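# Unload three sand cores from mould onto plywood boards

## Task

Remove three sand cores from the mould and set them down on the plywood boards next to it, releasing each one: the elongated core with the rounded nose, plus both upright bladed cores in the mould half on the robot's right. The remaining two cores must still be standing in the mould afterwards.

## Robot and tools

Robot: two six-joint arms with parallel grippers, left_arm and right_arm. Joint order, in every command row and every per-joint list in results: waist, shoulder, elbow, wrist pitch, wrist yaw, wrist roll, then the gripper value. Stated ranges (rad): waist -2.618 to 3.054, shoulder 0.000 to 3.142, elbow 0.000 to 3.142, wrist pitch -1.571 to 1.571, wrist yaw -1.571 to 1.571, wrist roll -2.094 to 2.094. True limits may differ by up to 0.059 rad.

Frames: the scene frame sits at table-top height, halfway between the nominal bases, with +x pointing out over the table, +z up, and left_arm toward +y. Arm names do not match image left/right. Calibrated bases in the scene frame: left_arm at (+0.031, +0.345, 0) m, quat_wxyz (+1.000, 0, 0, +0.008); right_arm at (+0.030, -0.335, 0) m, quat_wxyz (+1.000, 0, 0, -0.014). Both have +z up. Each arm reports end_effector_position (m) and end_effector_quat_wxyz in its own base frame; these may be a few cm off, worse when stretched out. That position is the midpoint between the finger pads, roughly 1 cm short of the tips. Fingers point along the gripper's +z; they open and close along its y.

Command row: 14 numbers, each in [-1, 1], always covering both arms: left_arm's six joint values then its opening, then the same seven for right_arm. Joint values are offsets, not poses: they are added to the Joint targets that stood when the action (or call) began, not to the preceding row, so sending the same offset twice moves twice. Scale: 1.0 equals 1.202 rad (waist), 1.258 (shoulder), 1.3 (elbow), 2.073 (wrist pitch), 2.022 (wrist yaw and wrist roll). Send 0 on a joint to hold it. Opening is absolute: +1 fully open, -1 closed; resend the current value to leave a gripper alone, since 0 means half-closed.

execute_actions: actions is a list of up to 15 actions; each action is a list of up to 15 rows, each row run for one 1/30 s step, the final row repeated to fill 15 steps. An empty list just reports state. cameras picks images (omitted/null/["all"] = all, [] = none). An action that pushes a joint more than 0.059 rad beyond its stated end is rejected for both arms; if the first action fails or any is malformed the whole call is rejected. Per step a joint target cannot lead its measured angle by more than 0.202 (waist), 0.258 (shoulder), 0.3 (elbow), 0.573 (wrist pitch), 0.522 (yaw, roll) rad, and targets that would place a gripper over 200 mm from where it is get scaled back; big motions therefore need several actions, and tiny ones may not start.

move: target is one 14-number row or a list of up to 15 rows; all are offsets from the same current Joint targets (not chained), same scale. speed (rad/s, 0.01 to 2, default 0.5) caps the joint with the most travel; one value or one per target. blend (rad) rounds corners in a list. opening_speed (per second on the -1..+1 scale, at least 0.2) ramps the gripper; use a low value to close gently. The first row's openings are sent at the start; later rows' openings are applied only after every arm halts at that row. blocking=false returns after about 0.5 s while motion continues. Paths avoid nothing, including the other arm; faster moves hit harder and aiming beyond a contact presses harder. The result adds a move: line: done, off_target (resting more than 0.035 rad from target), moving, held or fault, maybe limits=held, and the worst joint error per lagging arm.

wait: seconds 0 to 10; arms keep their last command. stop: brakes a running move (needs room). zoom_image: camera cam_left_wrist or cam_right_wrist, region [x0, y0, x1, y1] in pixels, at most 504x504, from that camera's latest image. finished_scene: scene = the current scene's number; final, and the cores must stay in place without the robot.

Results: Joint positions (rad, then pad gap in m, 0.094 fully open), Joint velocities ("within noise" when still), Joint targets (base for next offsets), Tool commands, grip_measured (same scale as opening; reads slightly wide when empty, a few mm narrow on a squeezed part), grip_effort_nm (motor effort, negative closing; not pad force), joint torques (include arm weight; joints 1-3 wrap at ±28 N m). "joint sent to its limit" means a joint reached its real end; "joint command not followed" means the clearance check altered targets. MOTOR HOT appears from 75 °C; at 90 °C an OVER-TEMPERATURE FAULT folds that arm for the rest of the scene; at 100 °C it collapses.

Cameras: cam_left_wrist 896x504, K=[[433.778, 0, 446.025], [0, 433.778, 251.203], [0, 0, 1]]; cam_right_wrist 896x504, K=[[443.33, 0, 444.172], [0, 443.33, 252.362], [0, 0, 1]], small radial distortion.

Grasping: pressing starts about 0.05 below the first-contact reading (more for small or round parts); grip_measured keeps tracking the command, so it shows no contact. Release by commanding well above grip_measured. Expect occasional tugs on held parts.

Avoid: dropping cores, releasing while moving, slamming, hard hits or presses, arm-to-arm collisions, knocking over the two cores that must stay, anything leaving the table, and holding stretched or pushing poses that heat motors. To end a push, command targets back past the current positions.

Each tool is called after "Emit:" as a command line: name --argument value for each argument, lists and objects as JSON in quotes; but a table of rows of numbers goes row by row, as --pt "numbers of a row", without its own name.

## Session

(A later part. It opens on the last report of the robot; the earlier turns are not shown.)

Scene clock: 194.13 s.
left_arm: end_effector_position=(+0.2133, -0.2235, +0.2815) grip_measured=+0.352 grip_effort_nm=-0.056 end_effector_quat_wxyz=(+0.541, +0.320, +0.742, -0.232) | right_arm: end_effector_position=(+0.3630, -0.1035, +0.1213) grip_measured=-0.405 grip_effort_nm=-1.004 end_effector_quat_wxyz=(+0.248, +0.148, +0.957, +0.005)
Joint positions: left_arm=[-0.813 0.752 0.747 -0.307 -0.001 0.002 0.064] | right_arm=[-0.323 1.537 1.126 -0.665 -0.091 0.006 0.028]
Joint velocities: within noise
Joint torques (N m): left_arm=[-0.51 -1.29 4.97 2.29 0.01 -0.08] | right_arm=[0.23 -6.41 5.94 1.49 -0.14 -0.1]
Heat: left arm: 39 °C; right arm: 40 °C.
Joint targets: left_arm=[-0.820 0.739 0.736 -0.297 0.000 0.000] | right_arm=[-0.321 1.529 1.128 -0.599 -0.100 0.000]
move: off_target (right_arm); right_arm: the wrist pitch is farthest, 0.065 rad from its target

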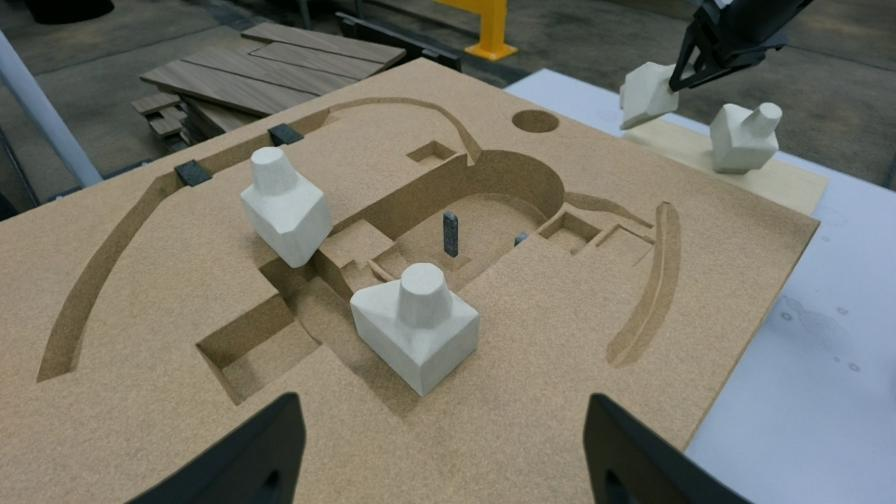

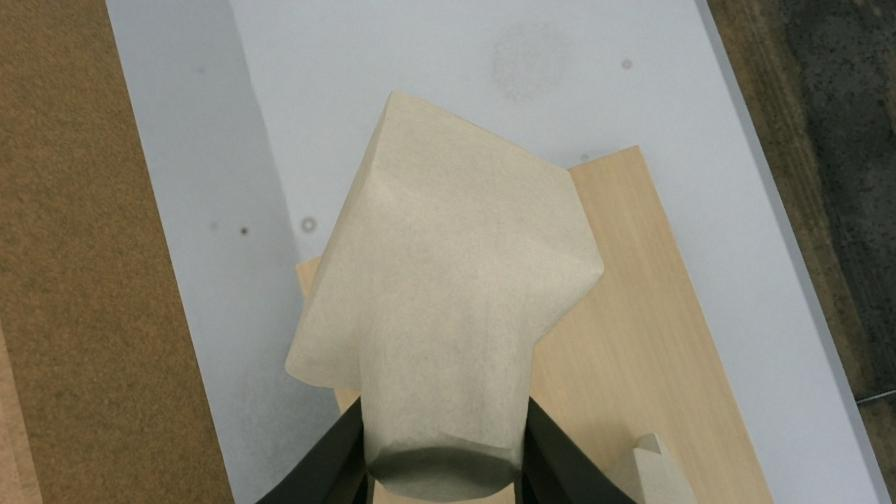

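Emit:
move --pt "0 0 0 0 0 0 0.35 0 0 0 0 0 0 -0.65" --pt "0 0 0 0 0 0 0.35 0 0.3413 0.6402 -0.4356 0 0 -0.65" --speed 0.35 --opening_speed 0.4

Emit:
zoom_image --camera "cam_left_wrist" --region '[560, 0, 840, 240]'

Scene clock: 236.60 s.
left_arm: end_effector_position=(+0.2134, -0.2236, +0.2818) grip_measured=+0.352 grip_effort_nm=-0.066 end_effector_quat_wxyz=(+0.542, +0.320, +0.742, -0.232) | right_arm: end_effector_position=(+0.3608, -0.1028, +0.1660) grip_measured=-0.406 grip_effort_nm=-0.999 end_effector_quat_wxyz=(+0.024, +0.163, +0.985, +0.042)
Joint positions: left_arm=[-0.813 0.752 0.747 -0.306 -0.001 0.002 0.064] | right_arm=[-0.323 1.956 1.917 -1.497 -0.091 0.006 0.028]
Joint velocities: within noise
Joint torques (N m): left_arm=[-0.53 -1.22 4.92 2.29 0.03 -0.09] | right_arm=[0.24 -8.27 8.46 0.13 -0.14 -0.11]
Heat: left arm: 43 °C; right arm: 40 °C.
Joint targets: left_arm=[-0.820 0.739 0.736 -0.297 0.000 0.000] | right_arm=[-0.321 1.958 1.960 -1.502 -0.100 0.000]
move: off_target (right_arm); right_arm: the elbow is farthest, 0.043 rad from its target

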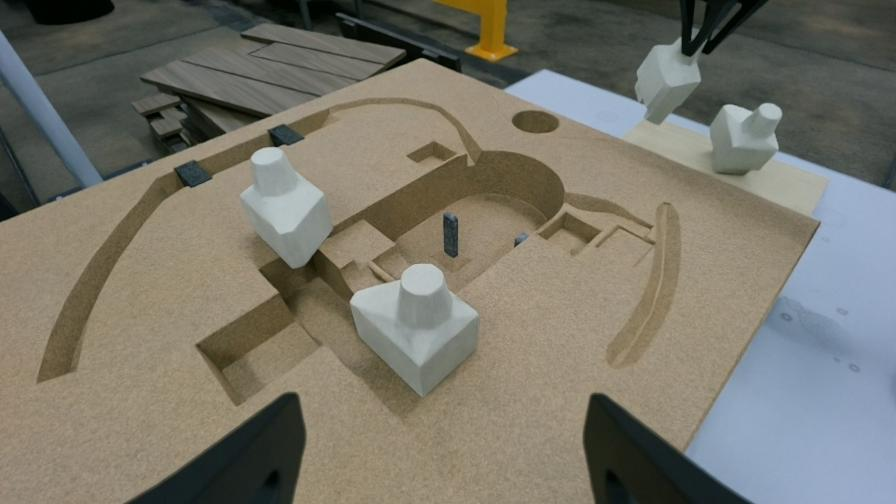

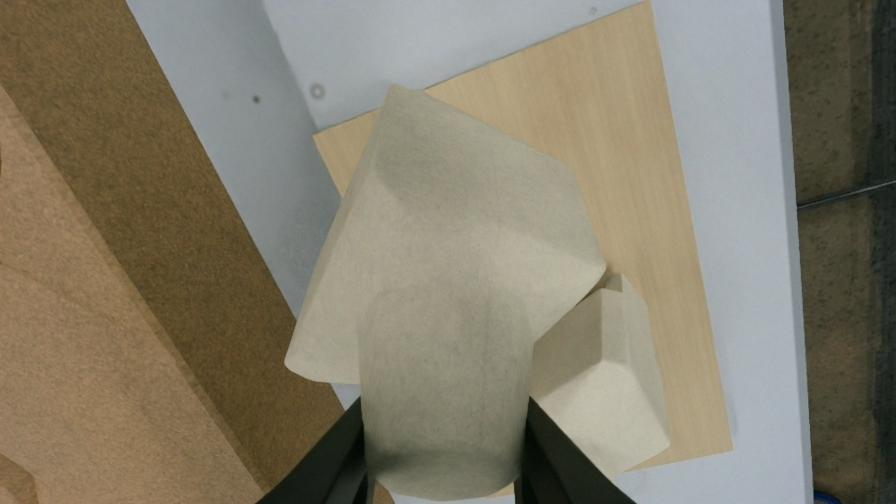

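Scaled by 1.800.

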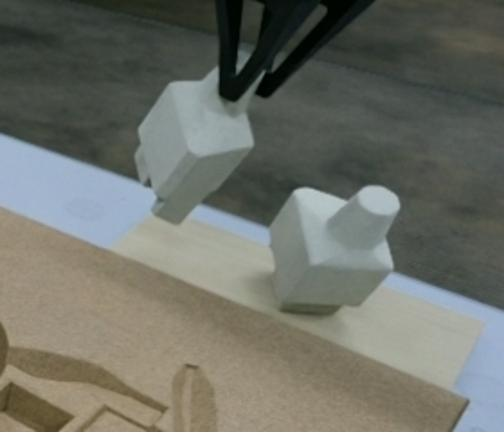

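Emit:
move --pt "0 0 0 0 0 0 0.35 -0.0225 0.0707 0.0835 -0.0095 0 0 -0.65" --pt "0 0 0 0 0 0 0.35 -0.0225 0.0538 -0.003 0.0345 0 0 -0.65" --pt "0 0 0 0 0 0 0.35 -0.0225 0.0472 -0.0525 0.0616 0 0 -0.65" --speed '[0.2,0.1,0.06]' --blend '[0.01,0.01,0]'

Emit:
zoom_image --camera "cam_left_wrist" --region '[560, 0, 840, 240]'

Scene clock: 255.77 s.
left_arm: end_effector_position=(+0.2134, -0.2236, +0.2819) grip_measured=+0.352 grip_effort_nm=-0.056 end_effector_quat_wxyz=(+0.542, +0.320, +0.742, -0.232) | right_arm: end_effector_position=(+0.3794, -0.1170, +0.1281) grip_measured=-0.406 grip_effort_nm=-1.009 end_effector_quat_wxyz=(+0.018, +0.172, +0.984, +0.043)
Joint positions: left_arm=[-0.813 0.752 0.747 -0.305 -0.001 0.002 0.064] | right_arm=[-0.342 2.045 1.893 -1.398 -0.091 0.006 0.028]
Joint velocities: within noise
Joint torques (N m): left_arm=[-0.51 -1.22 5 2.25 0.01 -0.07] | right_arm=[-0.44 -11.38 5.03 0.33 -0.15 -0.11]
Heat: left arm: 43 °C; right arm: 38 °C.
Joint targets: left_arm=[-0.820 0.739 0.736 -0.296 0.000 0.000] | right_arm=[-0.348 2.017 1.892 -1.375 -0.100 0.000]
move: done

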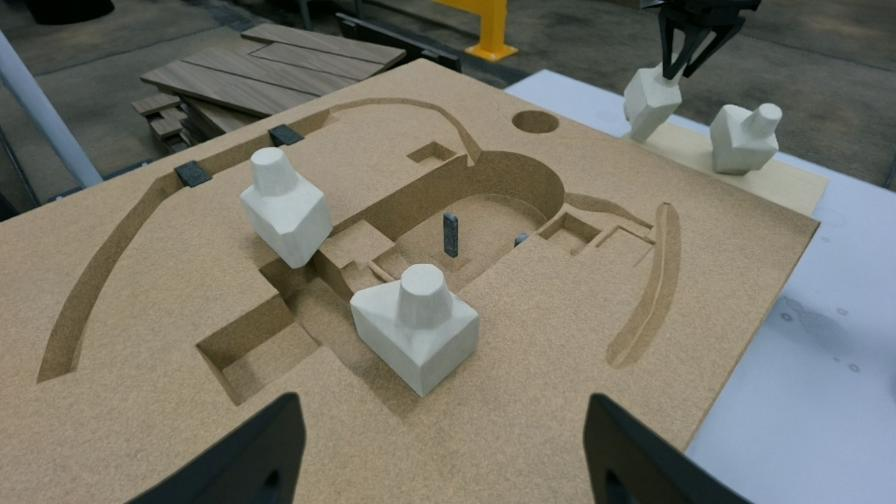

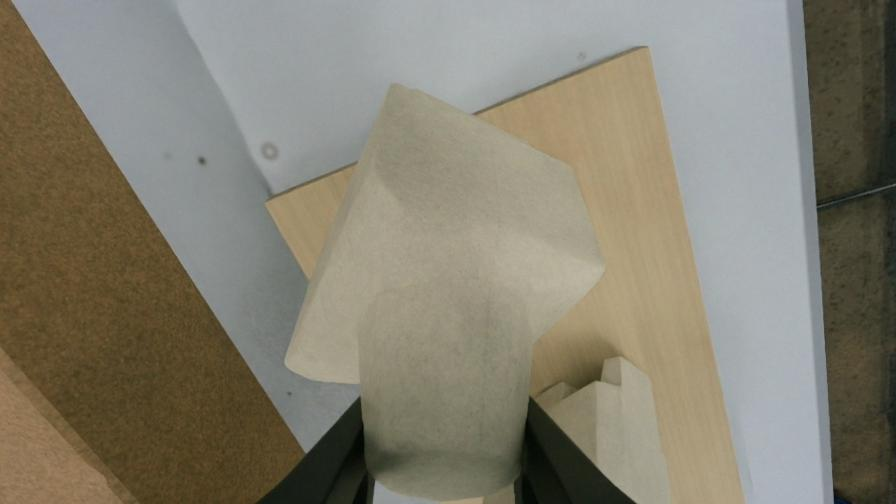

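Scaled by 1.800.

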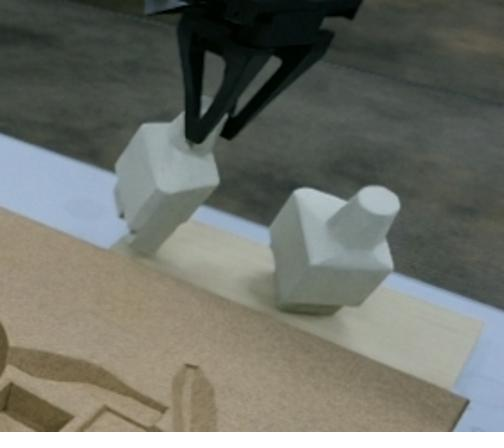

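Emit:
move --pt "0 0 0 0 0 0 0.35 0 -0.0596 -0.021 -0.023 0 0 -0.65" --pt "0 0 0 0 0 0 0.35 0.0042 -0.1142 -0.1235 0.0082 0 0 -0.65" --pt "0 0 0 0 0 0 0.35 0.0042 -0.1174 -0.1701 0.0354 0 0 -0.65" --speed '[0.15,0.12,0.06]' --blend '[0.02,0.01,0]'

Emit:
zoom_image --camera "cam_left_wrist" --region '[600, 30, 800, 200]'

Scene clock: 285.27 s.
left_arm: end_effector_position=(+0.2134, -0.2236, +0.2819) grip_measured=+0.352 grip_effort_nm=-0.061 end_effector_quat_wxyz=(+0.542, +0.320, +0.742, -0.232) | right_arm: end_effector_position=(+0.3472, -0.1055, +0.1238) grip_measured=-0.406 grip_effort_nm=-0.999 end_effector_quat_wxyz=(+0.015, +0.173, +0.984, +0.044)
Joint positions: left_arm=[-0.813 0.752 0.747 -0.305 -0.001 0.002 0.064] | right_arm=[-0.342 1.906 1.68 -1.33 -0.091 0.006 0.028]
Joint velocities: within noise
Joint torques (N m): left_arm=[-0.47 -1.31 5.04 2.29 0.02 -0.08] | right_arm=[-0.01 -11.1 4.45 0.37 -0.14 -0.11]
Heat: left arm: 44 °C; right arm: 48 °C.
Joint targets: left_arm=[-0.820 0.739 0.736 -0.297 0.000 0.000] | right_arm=[-0.343 1.869 1.671 -1.301 -0.100 0.000]
move: off_target (right_arm); right_arm: the shoulder is farthest, 0.037 rad from its target

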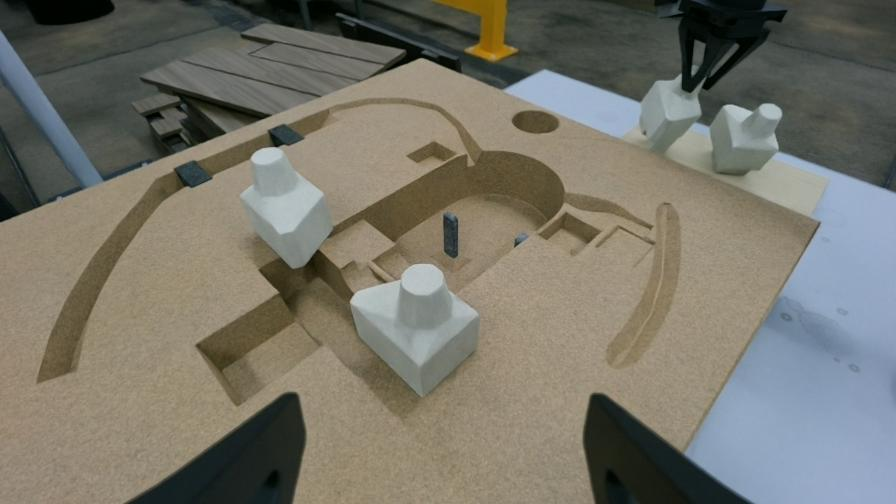

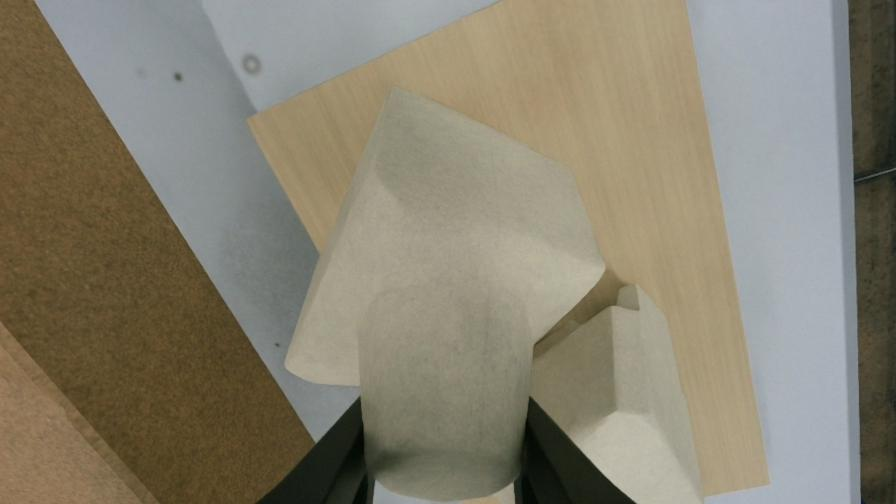

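Scaled by 2.520.

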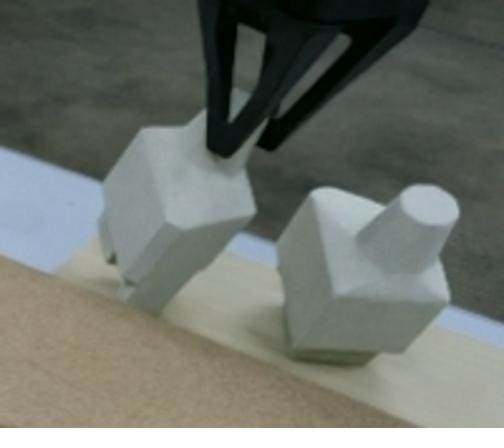

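Emit:
move --target '[0,0,0,0,0,0,0.35,0,-0.0006,-0.0255,0.0152,0,0,-0.65]' --speed 0.05

Emit:
zoom_image --camera "cam_left_wrist" --region '[600, 30, 800, 200]'

Scene clock: 289.83 s.
left_arm: end_effector_position=(+0.2134, -0.2236, +0.2819) grip_measured=+0.352 grip_effort_nm=-0.061 end_effector_quat_wxyz=(+0.542, +0.320, +0.742, -0.232) | right_arm: end_effector_position=(+0.3470, -0.1053, +0.1228) grip_measured=-0.406 grip_effort_nm=-1.009 end_effector_quat_wxyz=(+0.022, +0.172, +0.984, +0.043)
Joint positions: left_arm=[-0.813 0.752 0.747 -0.305 -0.001 0.002 0.064] | right_arm=[-0.342 1.89 1.655 -1.306 -0.091 0.006 0.028]
Joint velocities: within noise
Joint torques (N m): left_arm=[-0.51 -1.37 5.05 2.29 0.02 -0.08] | right_arm=[0.01 -9.72 3.86 0.53 -0.14 -0.11]
Heat: left arm: 44 °C; right arm: 47 °C.
Joint targets: left_arm=[-0.820 0.739 0.736 -0.297 0.000 0.000] | right_arm=[-0.343 1.869 1.637 -1.270 -0.100 0.000]
move: off_target (right_arm); right_arm: the wrist pitch is farthest, 0.036 rad from its target

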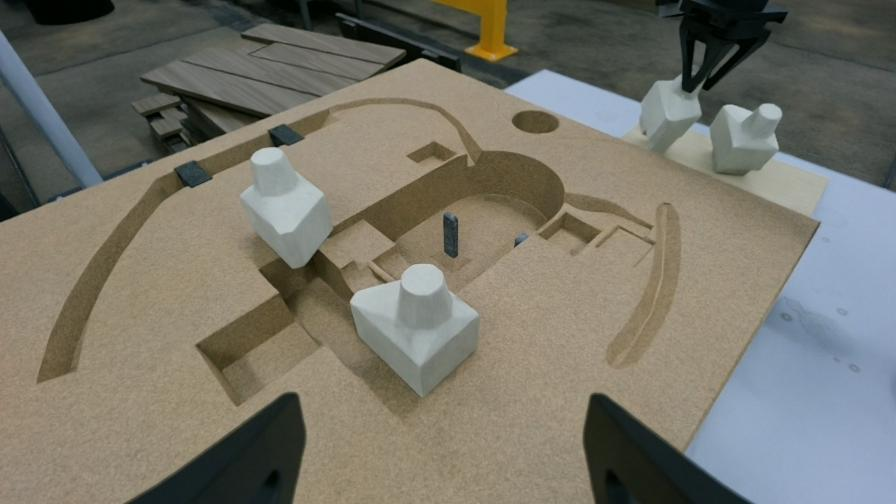

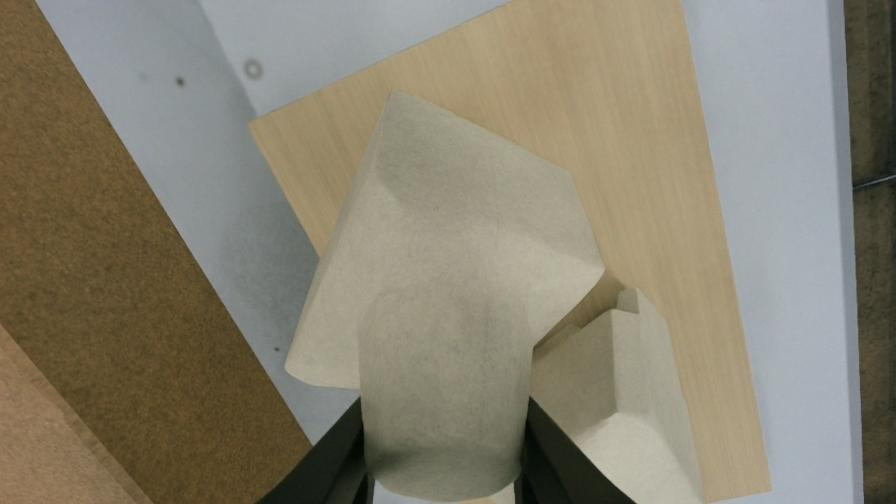

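Scaled by 2.520.

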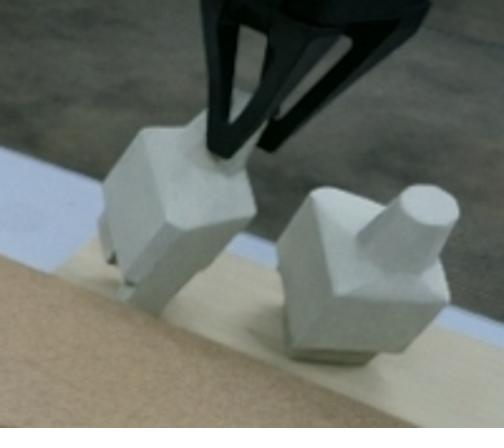

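Emit:
move --pt "0 0 0 0 0 0 0.35 0 -0.0517 0.1951 -0.0804 0 0 -0.65" --pt "0 0 0 0 0 0 0.35 -0.18 -0.0517 0.1951 -0.0804 -0.2176 0.777 -0.65" --speed '[0.25,0.6]'

Emit:
zoom_image --camera "cam_left_wrist" --region '[600, 0, 800, 170]'

Scene clock: 318.30 s.
left_arm: end_effector_position=(+0.2134, -0.2236, +0.2819) grip_measured=+0.352 grip_effort_nm=-0.061 end_effector_quat_wxyz=(+0.542, +0.320, +0.742, -0.232) | right_arm: end_effector_position=(+0.3578, -0.1186, +0.2096) grip_measured=-0.406 grip_effort_nm=-1.004 end_effector_quat_wxyz=(-0.063, +0.834, +0.488, +0.249)
Joint positions: left_arm=[-0.813 0.752 0.747 -0.305 -0.001 0.002 0.064] | right_arm=[-0.553 1.846 1.851 -1.441 -0.503 1.566 0.028]
Joint velocities: within noise
Joint torques (N m): left_arm=[-0.55 -1.28 4.9 2.28 0.04 -0.1] | right_arm=[-0.49 -11.17 8.29 0.36 -0.61 0.01]
Heat: left arm: 45 °C; right arm: 42 °C.
Joint targets: left_arm=[-0.820 0.739 0.736 -0.297 0.000 0.000] | right_arm=[-0.559 1.804 1.891 -1.437 -0.540 1.571]
move: off_target (right_arm); right_arm: the shoulder is farthest, 0.042 rad from its target

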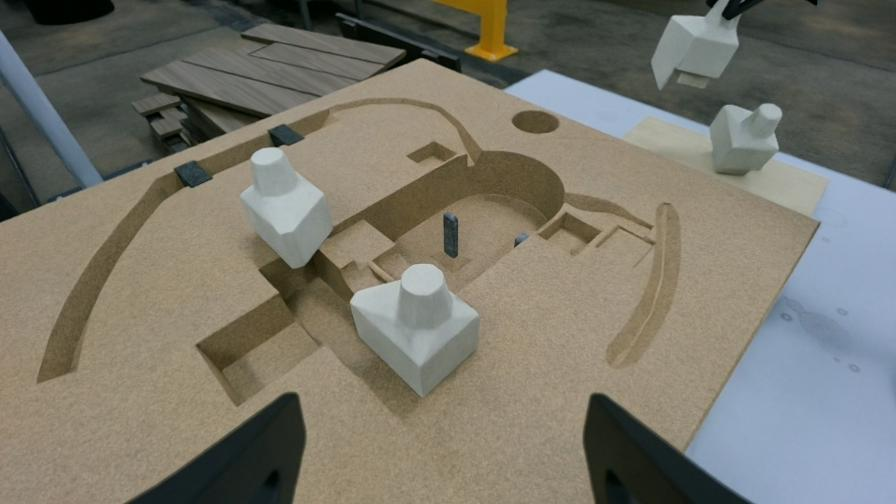

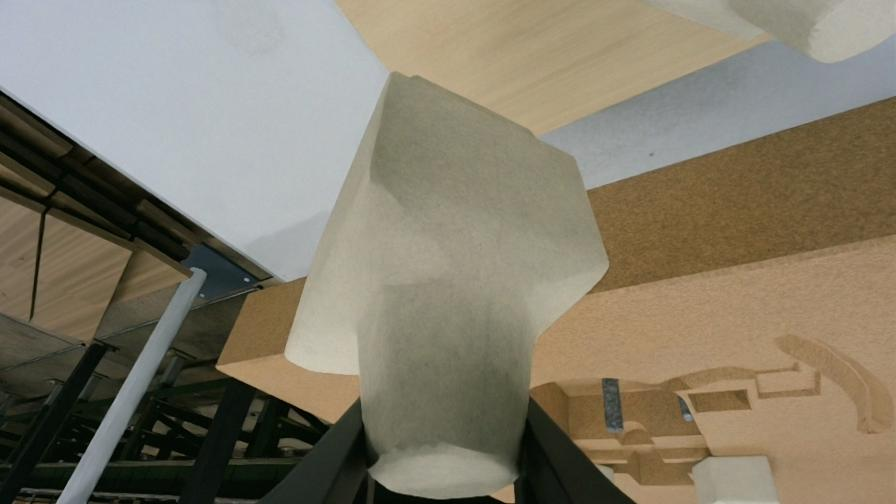

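Scaled by 2.520.

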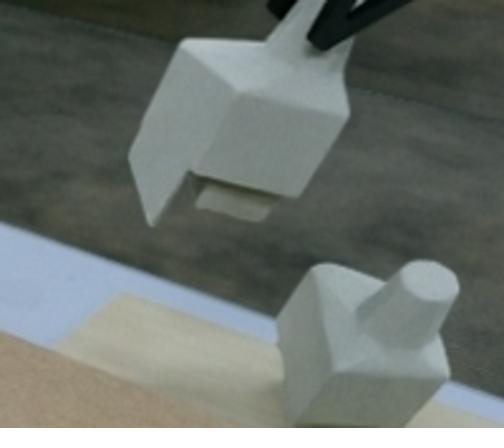

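Emit:
move --pt "0 0 0 0 0 0 0.35 0.0129 -0.0674 -0.2352 0.1066 0 0 -0.65" --pt "0 0 0 0 0 0 0.35 0.0129 -0.0716 -0.3316 0.1645 0 0 -0.65" --speed '[0.2,0.08]' --blend '[0.01,0]'

Emit:
zoom_image --camera "cam_left_wrist" --region '[600, 30, 800, 200]'

Scene clock: 334.50 s.
left_arm: end_effector_position=(+0.2134, -0.2236, +0.2819) grip_measured=+0.352 grip_effort_nm=-0.066 end_effector_quat_wxyz=(+0.542, +0.320, +0.742, -0.232) | right_arm: end_effector_position=(+0.3483, -0.1125, +0.1390) grip_measured=-0.406 grip_effort_nm=-1.004 end_effector_quat_wxyz=(-0.057, +0.833, +0.489, +0.253)
Joint positions: left_arm=[-0.813 0.752 0.747 -0.305 -0.001 0.002 0.064] | right_arm=[-0.553 1.761 1.461 -1.12 -0.505 1.567 0.028]
Joint velocities: within noise
Joint torques (N m): left_arm=[-0.44 -1.32 4.93 2.28 0.02 -0.08] | right_arm=[0.83 -11.08 5.23 0.59 -0.59 0.01]
Heat: left arm: 45 °C; right arm: 45 °C.
Joint targets: left_arm=[-0.820 0.739 0.736 -0.297 0.000 0.000] | right_arm=[-0.543 1.714 1.460 -1.096 -0.540 1.571]
move: off_target (right_arm); right_arm: the shoulder is farthest, 0.047 rad from its target

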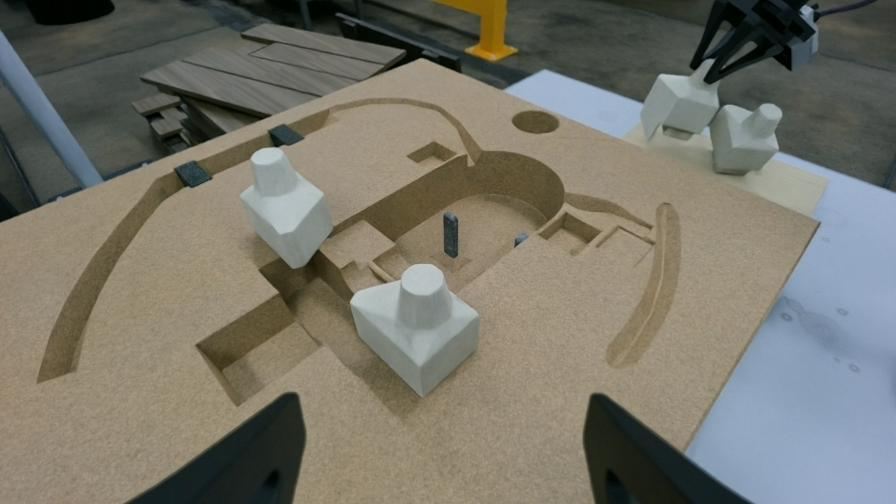

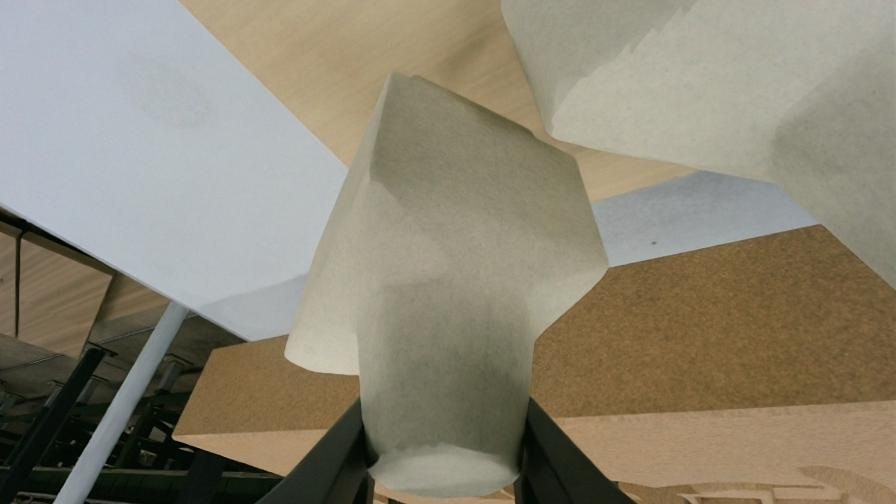

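Scaled by 2.520.

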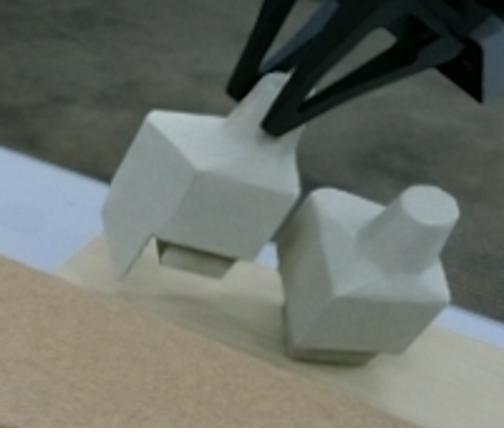

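Emit:
move --pt "0 0 0 0 0 0 0.35 0.0183 0.0217 0.0092 0.0074 0 0 -0.65" --pt "0 0 0 0 0 0 0.35 0.0183 0.0236 -0.0283 0.0321 0 0 -0.65" --speed '[0.15,0.06]' --blend '[0.005,0]'

Emit:
zoom_image --camera "cam_left_wrist" --region '[600, 30, 800, 200]'

Scene clock: 344.33 s.
left_arm: end_effector_position=(+0.2134, -0.2236, +0.2819) grip_measured=+0.352 grip_effort_nm=-0.061 end_effector_quat_wxyz=(+0.542, +0.320, +0.742, -0.232) | right_arm: end_effector_position=(+0.3562, -0.1051, +0.1311) grip_measured=-0.406 grip_effort_nm=-1.004 end_effector_quat_wxyz=(-0.050, +0.823, +0.502, +0.260)
Joint positions: left_arm=[-0.813 0.752 0.747 -0.305 -0.001 0.002 0.064] | right_arm=[-0.525 1.761 1.425 -1.056 -0.507 1.567 0.028]
Joint velocities: within noise
Joint torques (N m): left_arm=[-0.58 -1.32 5 2.28 0.02 -0.08] | right_arm=[0.36 -8.59 5.27 0.66 -0.56 0.01]
Heat: left arm: 46 °C; right arm: 43 °C.
Joint targets: left_arm=[-0.820 0.739 0.736 -0.297 0.000 0.000] | right_arm=[-0.521 1.743 1.423 -1.029 -0.540 1.571]
move: done

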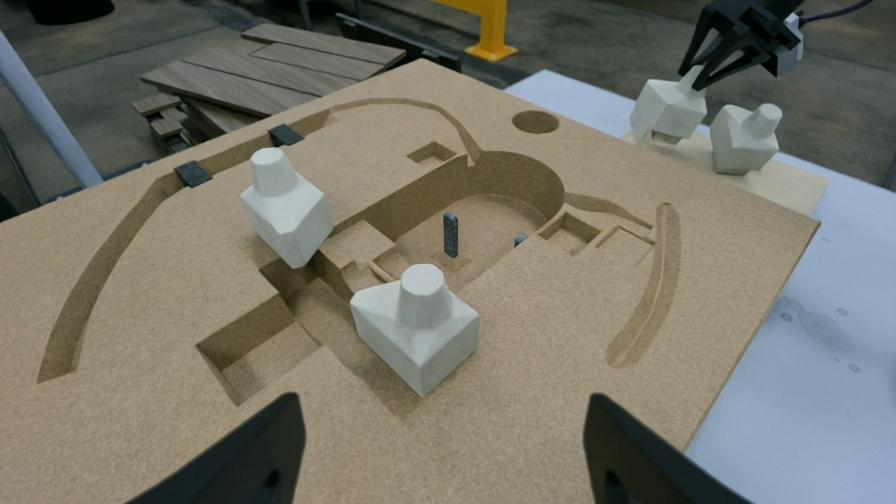

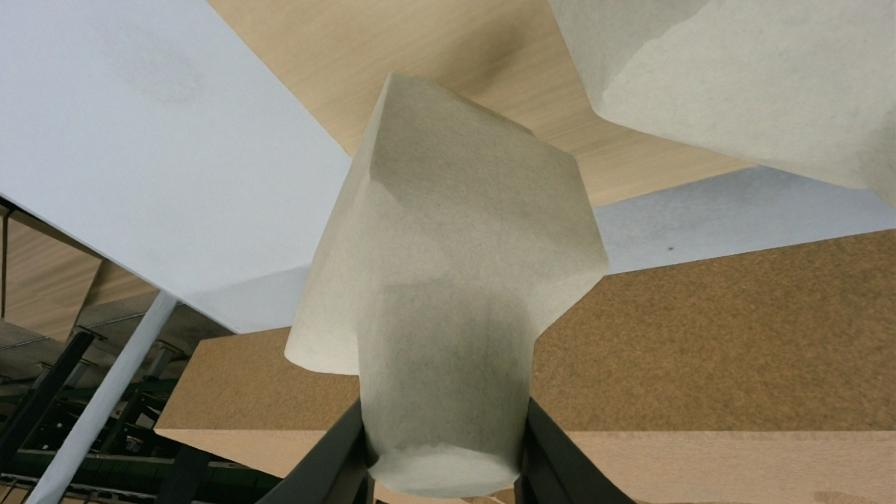

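Scaled by 2.520.

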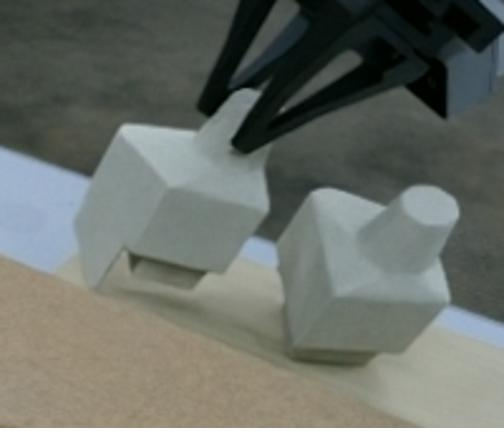

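Emit:
move --target '[0,0,0,0,0,0,0.35,0,0.0031,-0.0271,0.0189,0,0,-0.65]' --speed 0.06 --cameras '["cam_left_wrist"]'

Emit:
zoom_image --camera "cam_left_wrist" --region '[600, 30, 800, 200]'

Scene clock: 356.30 s.
left_arm: end_effector_position=(+0.2134, -0.2236, +0.2819) grip_measured=+0.352 grip_effort_nm=-0.066 end_effector_quat_wxyz=(+0.542, +0.320, +0.742, -0.232) | right_arm: end_effector_position=(+0.3560, -0.1050, +0.1223) grip_measured=-0.406 grip_effort_nm=-1.009 end_effector_quat_wxyz=(-0.048, +0.823, +0.503, +0.260)
Joint positions: left_arm=[-0.813 0.752 0.747 -0.305 -0.001 0.002 0.064] | right_arm=[-0.525 1.761 1.389 -1.017 -0.507 1.567 0.028]
Joint velocities: within noise
Joint torques (N m): left_arm=[-0.51 -1.36 4.93 2.3 0.05 -0.08] | right_arm=[0.34 -8.28 5.27 0.64 -0.57 0.01]
Heat: left arm: 46 °C; right arm: 41 °C.
Joint targets: left_arm=[-0.820 0.739 0.736 -0.297 0.000 0.000] | right_arm=[-0.521 1.747 1.388 -0.990 -0.540 1.571]
move: done
Images, in order (width x height): cam_left_wrist 896x504.

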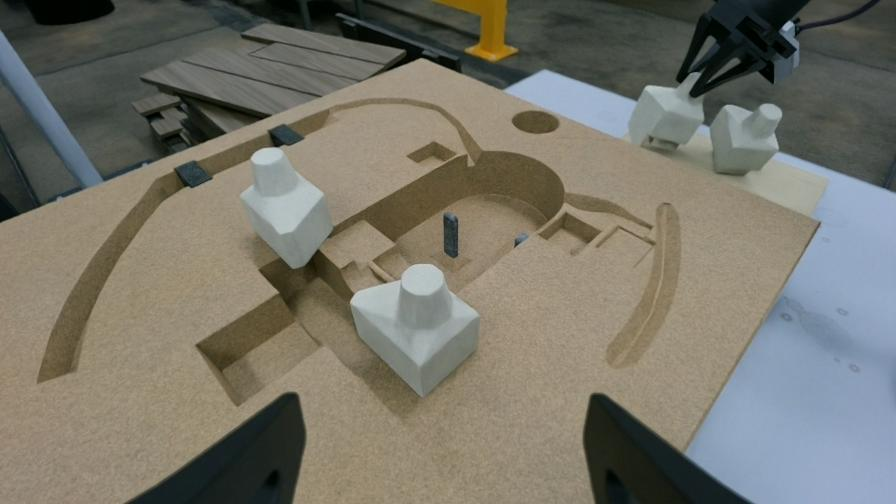

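Scaled by 2.520.

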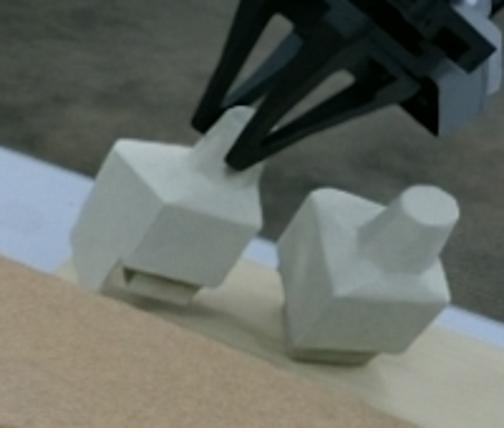

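Emit:
move --target '[0,0,0,0,0,0,0.35,0,0.0018,-0.0165,0.0115,0,0,-0.65]' --speed 0.06 --cameras '["cam_left_wrist"]'

Emit:
zoom_image --camera "cam_left_wrist" --region '[600, 60, 750, 180]'

Scene clock: 359.47 s.
left_arm: end_effector_position=(+0.2134, -0.2236, +0.2819) grip_measured=+0.352 grip_effort_nm=-0.061 end_effector_quat_wxyz=(+0.542, +0.320, +0.742, -0.232) | right_arm: end_effector_position=(+0.3556, -0.1047, +0.1173) grip_measured=-0.406 grip_effort_nm=-1.009 end_effector_quat_wxyz=(-0.048, +0.823, +0.503, +0.261)
Joint positions: left_arm=[-0.813 0.752 0.747 -0.305 -0.001 0.002 0.064] | right_arm=[-0.525 1.761 1.369 -0.996 -0.508 1.567 0.028]
Joint velocities: within noise
Joint torques (N m): left_arm=[-0.54 -1.33 4.96 2.29 0.02 -0.08] | right_arm=[0.39 -8.08 5.16 0.71 -0.55 0]
Heat: left arm: 46 °C; right arm: 41 °C.
Joint targets: left_arm=[-0.820 0.739 0.736 -0.297 0.000 0.000] | right_arm=[-0.521 1.750 1.366 -0.966 -0.540 1.571]
move: done
Images, in order (width x height): cam_left_wrist 896x504.

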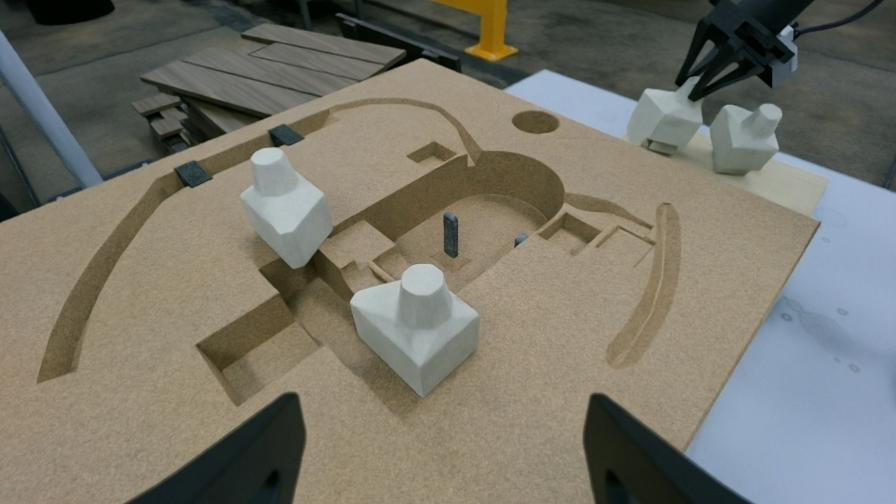

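Scaled by 3.360.

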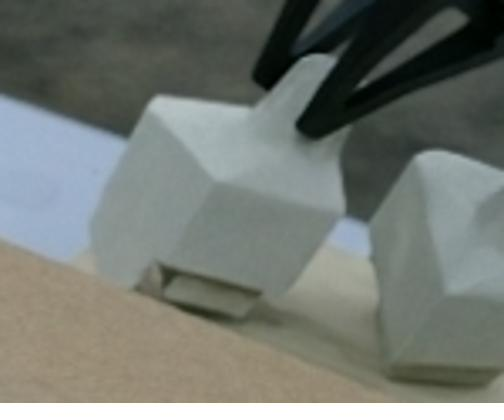

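Emit:
move --target '[0,0,0,0,0,0,0.35,0,0.0018,-0.0165,0.0115,0,0,-0.65]' --speed 0.06 --cameras '["cam_left_wrist"]'

Emit:
zoom_image --camera "cam_left_wrist" --region '[600, 60, 750, 180]'

Scene clock: 362.97 s.
left_arm: end_effector_position=(+0.2134, -0.2236, +0.2819) grip_measured=+0.352 grip_effort_nm=-0.061 end_effector_quat_wxyz=(+0.542, +0.320, +0.742, -0.232) | right_arm: end_effector_position=(+0.3576, -0.1040, +0.1149) grip_measured=-0.406 grip_effort_nm=-1.004 end_effector_quat_wxyz=(-0.047, +0.821, +0.503, +0.267)
Joint positions: left_arm=[-0.813 0.752 0.747 -0.305 -0.001 0.002 0.064] | right_arm=[-0.525 1.761 1.354 -0.971 -0.518 1.567 0.028]
Joint velocities: within noise
Joint torques (N m): left_arm=[-0.51 -1.32 4.97 2.25 0.02 -0.08] | right_arm=[0.36 -7.87 4.66 0.68 -0.48 -0.01]
Heat: left arm: 46 °C; right arm: 40 °C.
Joint targets: left_arm=[-0.820 0.739 0.736 -0.297 0.000 0.000] | right_arm=[-0.521 1.752 1.345 -0.942 -0.541 1.571]
move: done
Images, in order (width x height): cam_left_wrist 896x504.

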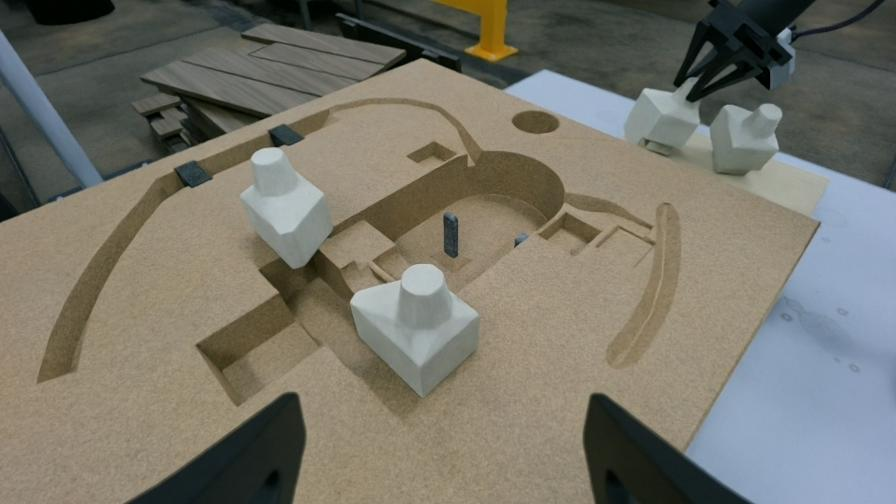

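Scaled by 3.360.

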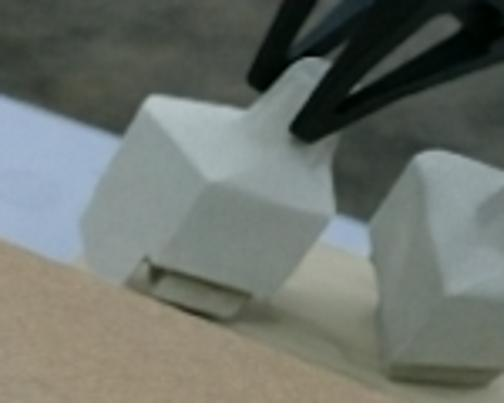

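Emit:
move --target '[0,0,0,0,0,0,0.35,0,0.0015,-0.0150,0.0105,0,0,-0.65]' --speed 0.06 --cameras '["cam_left_wrist"]'

Emit:
zoom_image --camera "cam_left_wrist" --region '[600, 60, 750, 180]'

Scene clock: 366.83 s.
left_arm: end_effector_position=(+0.2134, -0.2236, +0.2819) grip_measured=+0.352 grip_effort_nm=-0.066 end_effector_quat_wxyz=(+0.542, +0.320, +0.742, -0.232) | right_arm: end_effector_position=(+0.3597, -0.1033, +0.1127) grip_measured=-0.406 grip_effort_nm=-1.004 end_effector_quat_wxyz=(-0.045, +0.818, +0.504, +0.274)
Joint positions: left_arm=[-0.813 0.752 0.747 -0.305 -0.001 0.002 0.064] | right_arm=[-0.525 1.761 1.34 -0.947 -0.529 1.567 0.028]
Joint velocities: within noise
Joint torques (N m): left_arm=[-0.57 -1.31 4.9 2.27 0.02 -0.06] | right_arm=[0.36 -7.73 4.26 0.69 -0.33 0.01]
Heat: left arm: 46 °C; right arm: 40 °C.
Joint targets: left_arm=[-0.820 0.739 0.736 -0.297 0.000 0.000] | right_arm=[-0.521 1.754 1.326 -0.921 -0.541 1.571]
move: done
Images, in order (width x height): cam_left_wrist 896x504.

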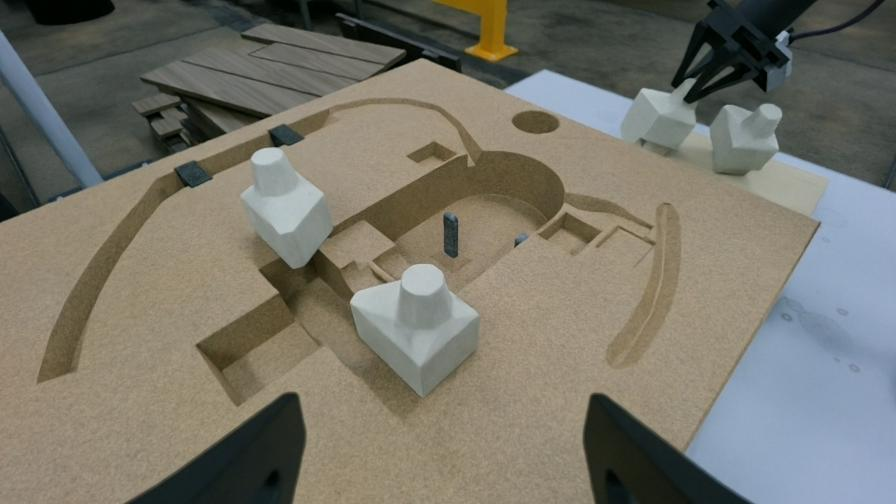

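Scaled by 3.360.

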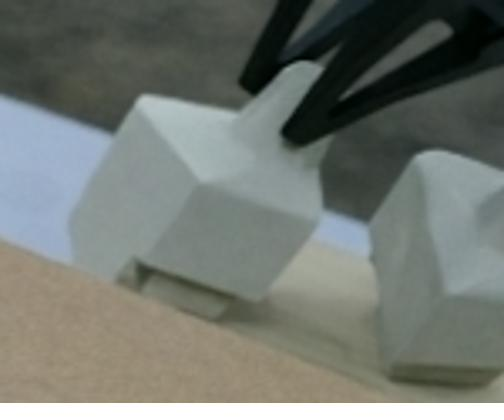

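Emit:
zoom_image --camera "cam_left_wrist" --region '[610, 110, 690, 160]'

Emit:
zoom_image --camera "cam_left_wrist" --region '[500, 40, 860, 240]'

Scaled by 6.300.

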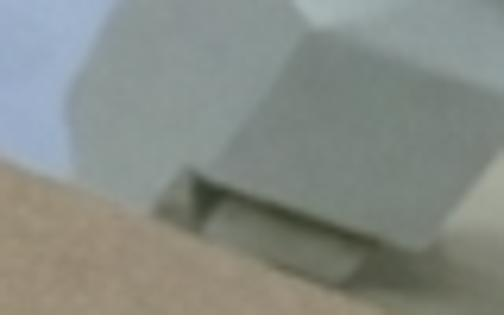

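Scaled by 1.400.

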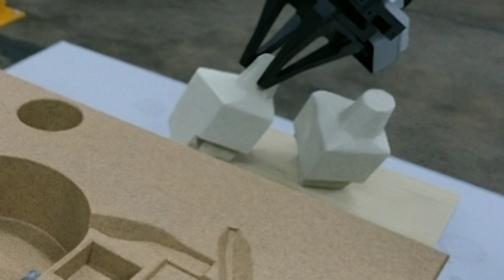

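Emit:
move --pt "0 0 0 0 0 0 0.35 0 -0.0072 0.0292 -0.0227 0 0 -0.65" --pt "0 0 0 0 0 0 0.35 0 -0.0441 -0.0138 -0.0181 0 0 -0.65" --speed 0.08 --blend 0.02 --cameras '["cam_left_wrist"]'

Emit:
zoom_image --camera "cam_left_wrist" --region '[600, 60, 800, 200]'

Scene clock: 391.53 s.
left_arm: end_effector_position=(+0.2134, -0.2236, +0.2819) grip_measured=+0.352 grip_effort_nm=-0.061 end_effector_quat_wxyz=(+0.542, +0.320, +0.742, -0.232) | right_arm: end_effector_position=(+0.3542, -0.1000, +0.1141) grip_measured=-0.406 grip_effort_nm=-1.009 end_effector_quat_wxyz=(-0.045, +0.818, +0.504, +0.274)
Joint positions: left_arm=[-0.813 0.752 0.747 -0.305 -0.001 0.002 0.064] | right_arm=[-0.525 1.737 1.315 -0.947 -0.529 1.568 0.028]
Joint velocities: within noise
Joint torques (N m): left_arm=[-0.51 -1.31 4.97 2.28 0.04 -0.08] | right_arm=[0.34 -10.14 4.75 0.32 -0.36 0]
Heat: left arm: 46 °C; right arm: 39 °C.
Joint targets: left_arm=[-0.820 0.739 0.736 -0.297 0.000 0.000] | right_arm=[-0.521 1.698 1.308 -0.958 -0.541 1.571]
move: off_target (right_arm); right_arm: the shoulder is farthest, 0.038 rad from its target
Images, in order (width x height): cam_left_wrist 896x504.

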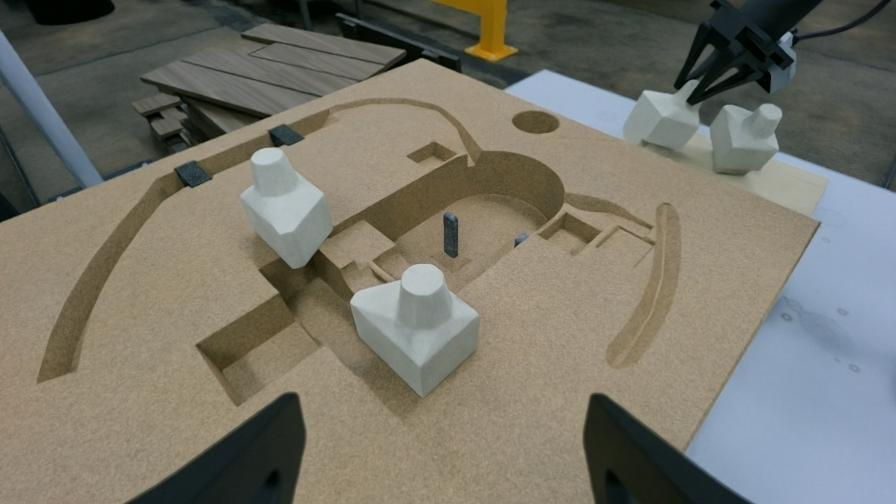

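Scaled by 2.520.

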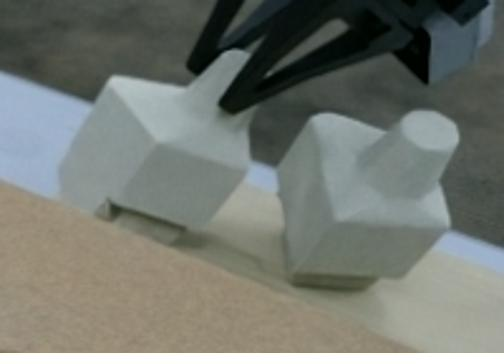

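Emit:
move --target '[0,0,0,0,0,0,0.35,0,-0.036,-0.005,0.005,0,0,-0.65]' --speed 0.08 --cameras '["cam_left_wrist"]'

Emit:
zoom_image --camera "cam_left_wrist" --region '[600, 60, 800, 200]'

Scene clock: 394.77 s.
left_arm: end_effector_position=(+0.2134, -0.2236, +0.2819) grip_measured=+0.352 grip_effort_nm=-0.056 end_effector_quat_wxyz=(+0.542, +0.320, +0.742, -0.232) | right_arm: end_effector_position=(+0.3500, -0.0996, +0.1227) grip_measured=-0.406 grip_effort_nm=-1.004 end_effector_quat_wxyz=(-0.032, +0.817, +0.506, +0.275)
Joint positions: left_arm=[-0.813 0.752 0.747 -0.305 -0.001 0.002 0.064] | right_arm=[-0.525 1.696 1.303 -0.95 -0.518 1.568 0.028]
Joint velocities: within noise
Joint torques (N m): left_arm=[-0.58 -1.24 4.93 2.28 0.04 -0.09] | right_arm=[0.36 -10.25 5.3 0.48 -0.48 0]
Heat: left arm: 47 °C; right arm: 41 °C.
Joint targets: left_arm=[-0.820 0.739 0.736 -0.297 0.000 0.000] | right_arm=[-0.521 1.653 1.301 -0.948 -0.540 1.571]
move: off_target (right_arm); right_arm: the shoulder is farthest, 0.043 rad from its target
Images, in order (width x height): cam_left_wrist 896x504.

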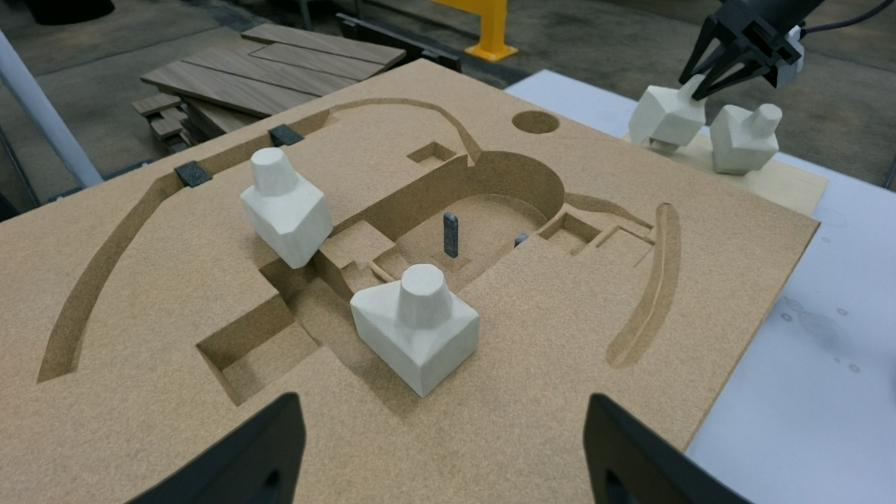

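Scaled by 2.520.

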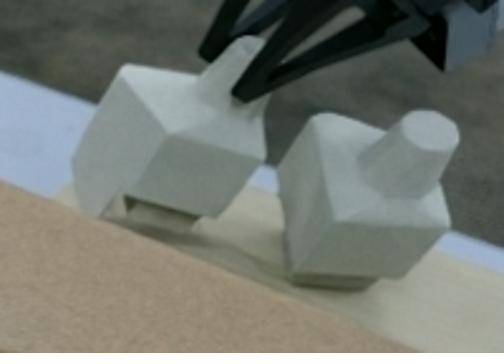

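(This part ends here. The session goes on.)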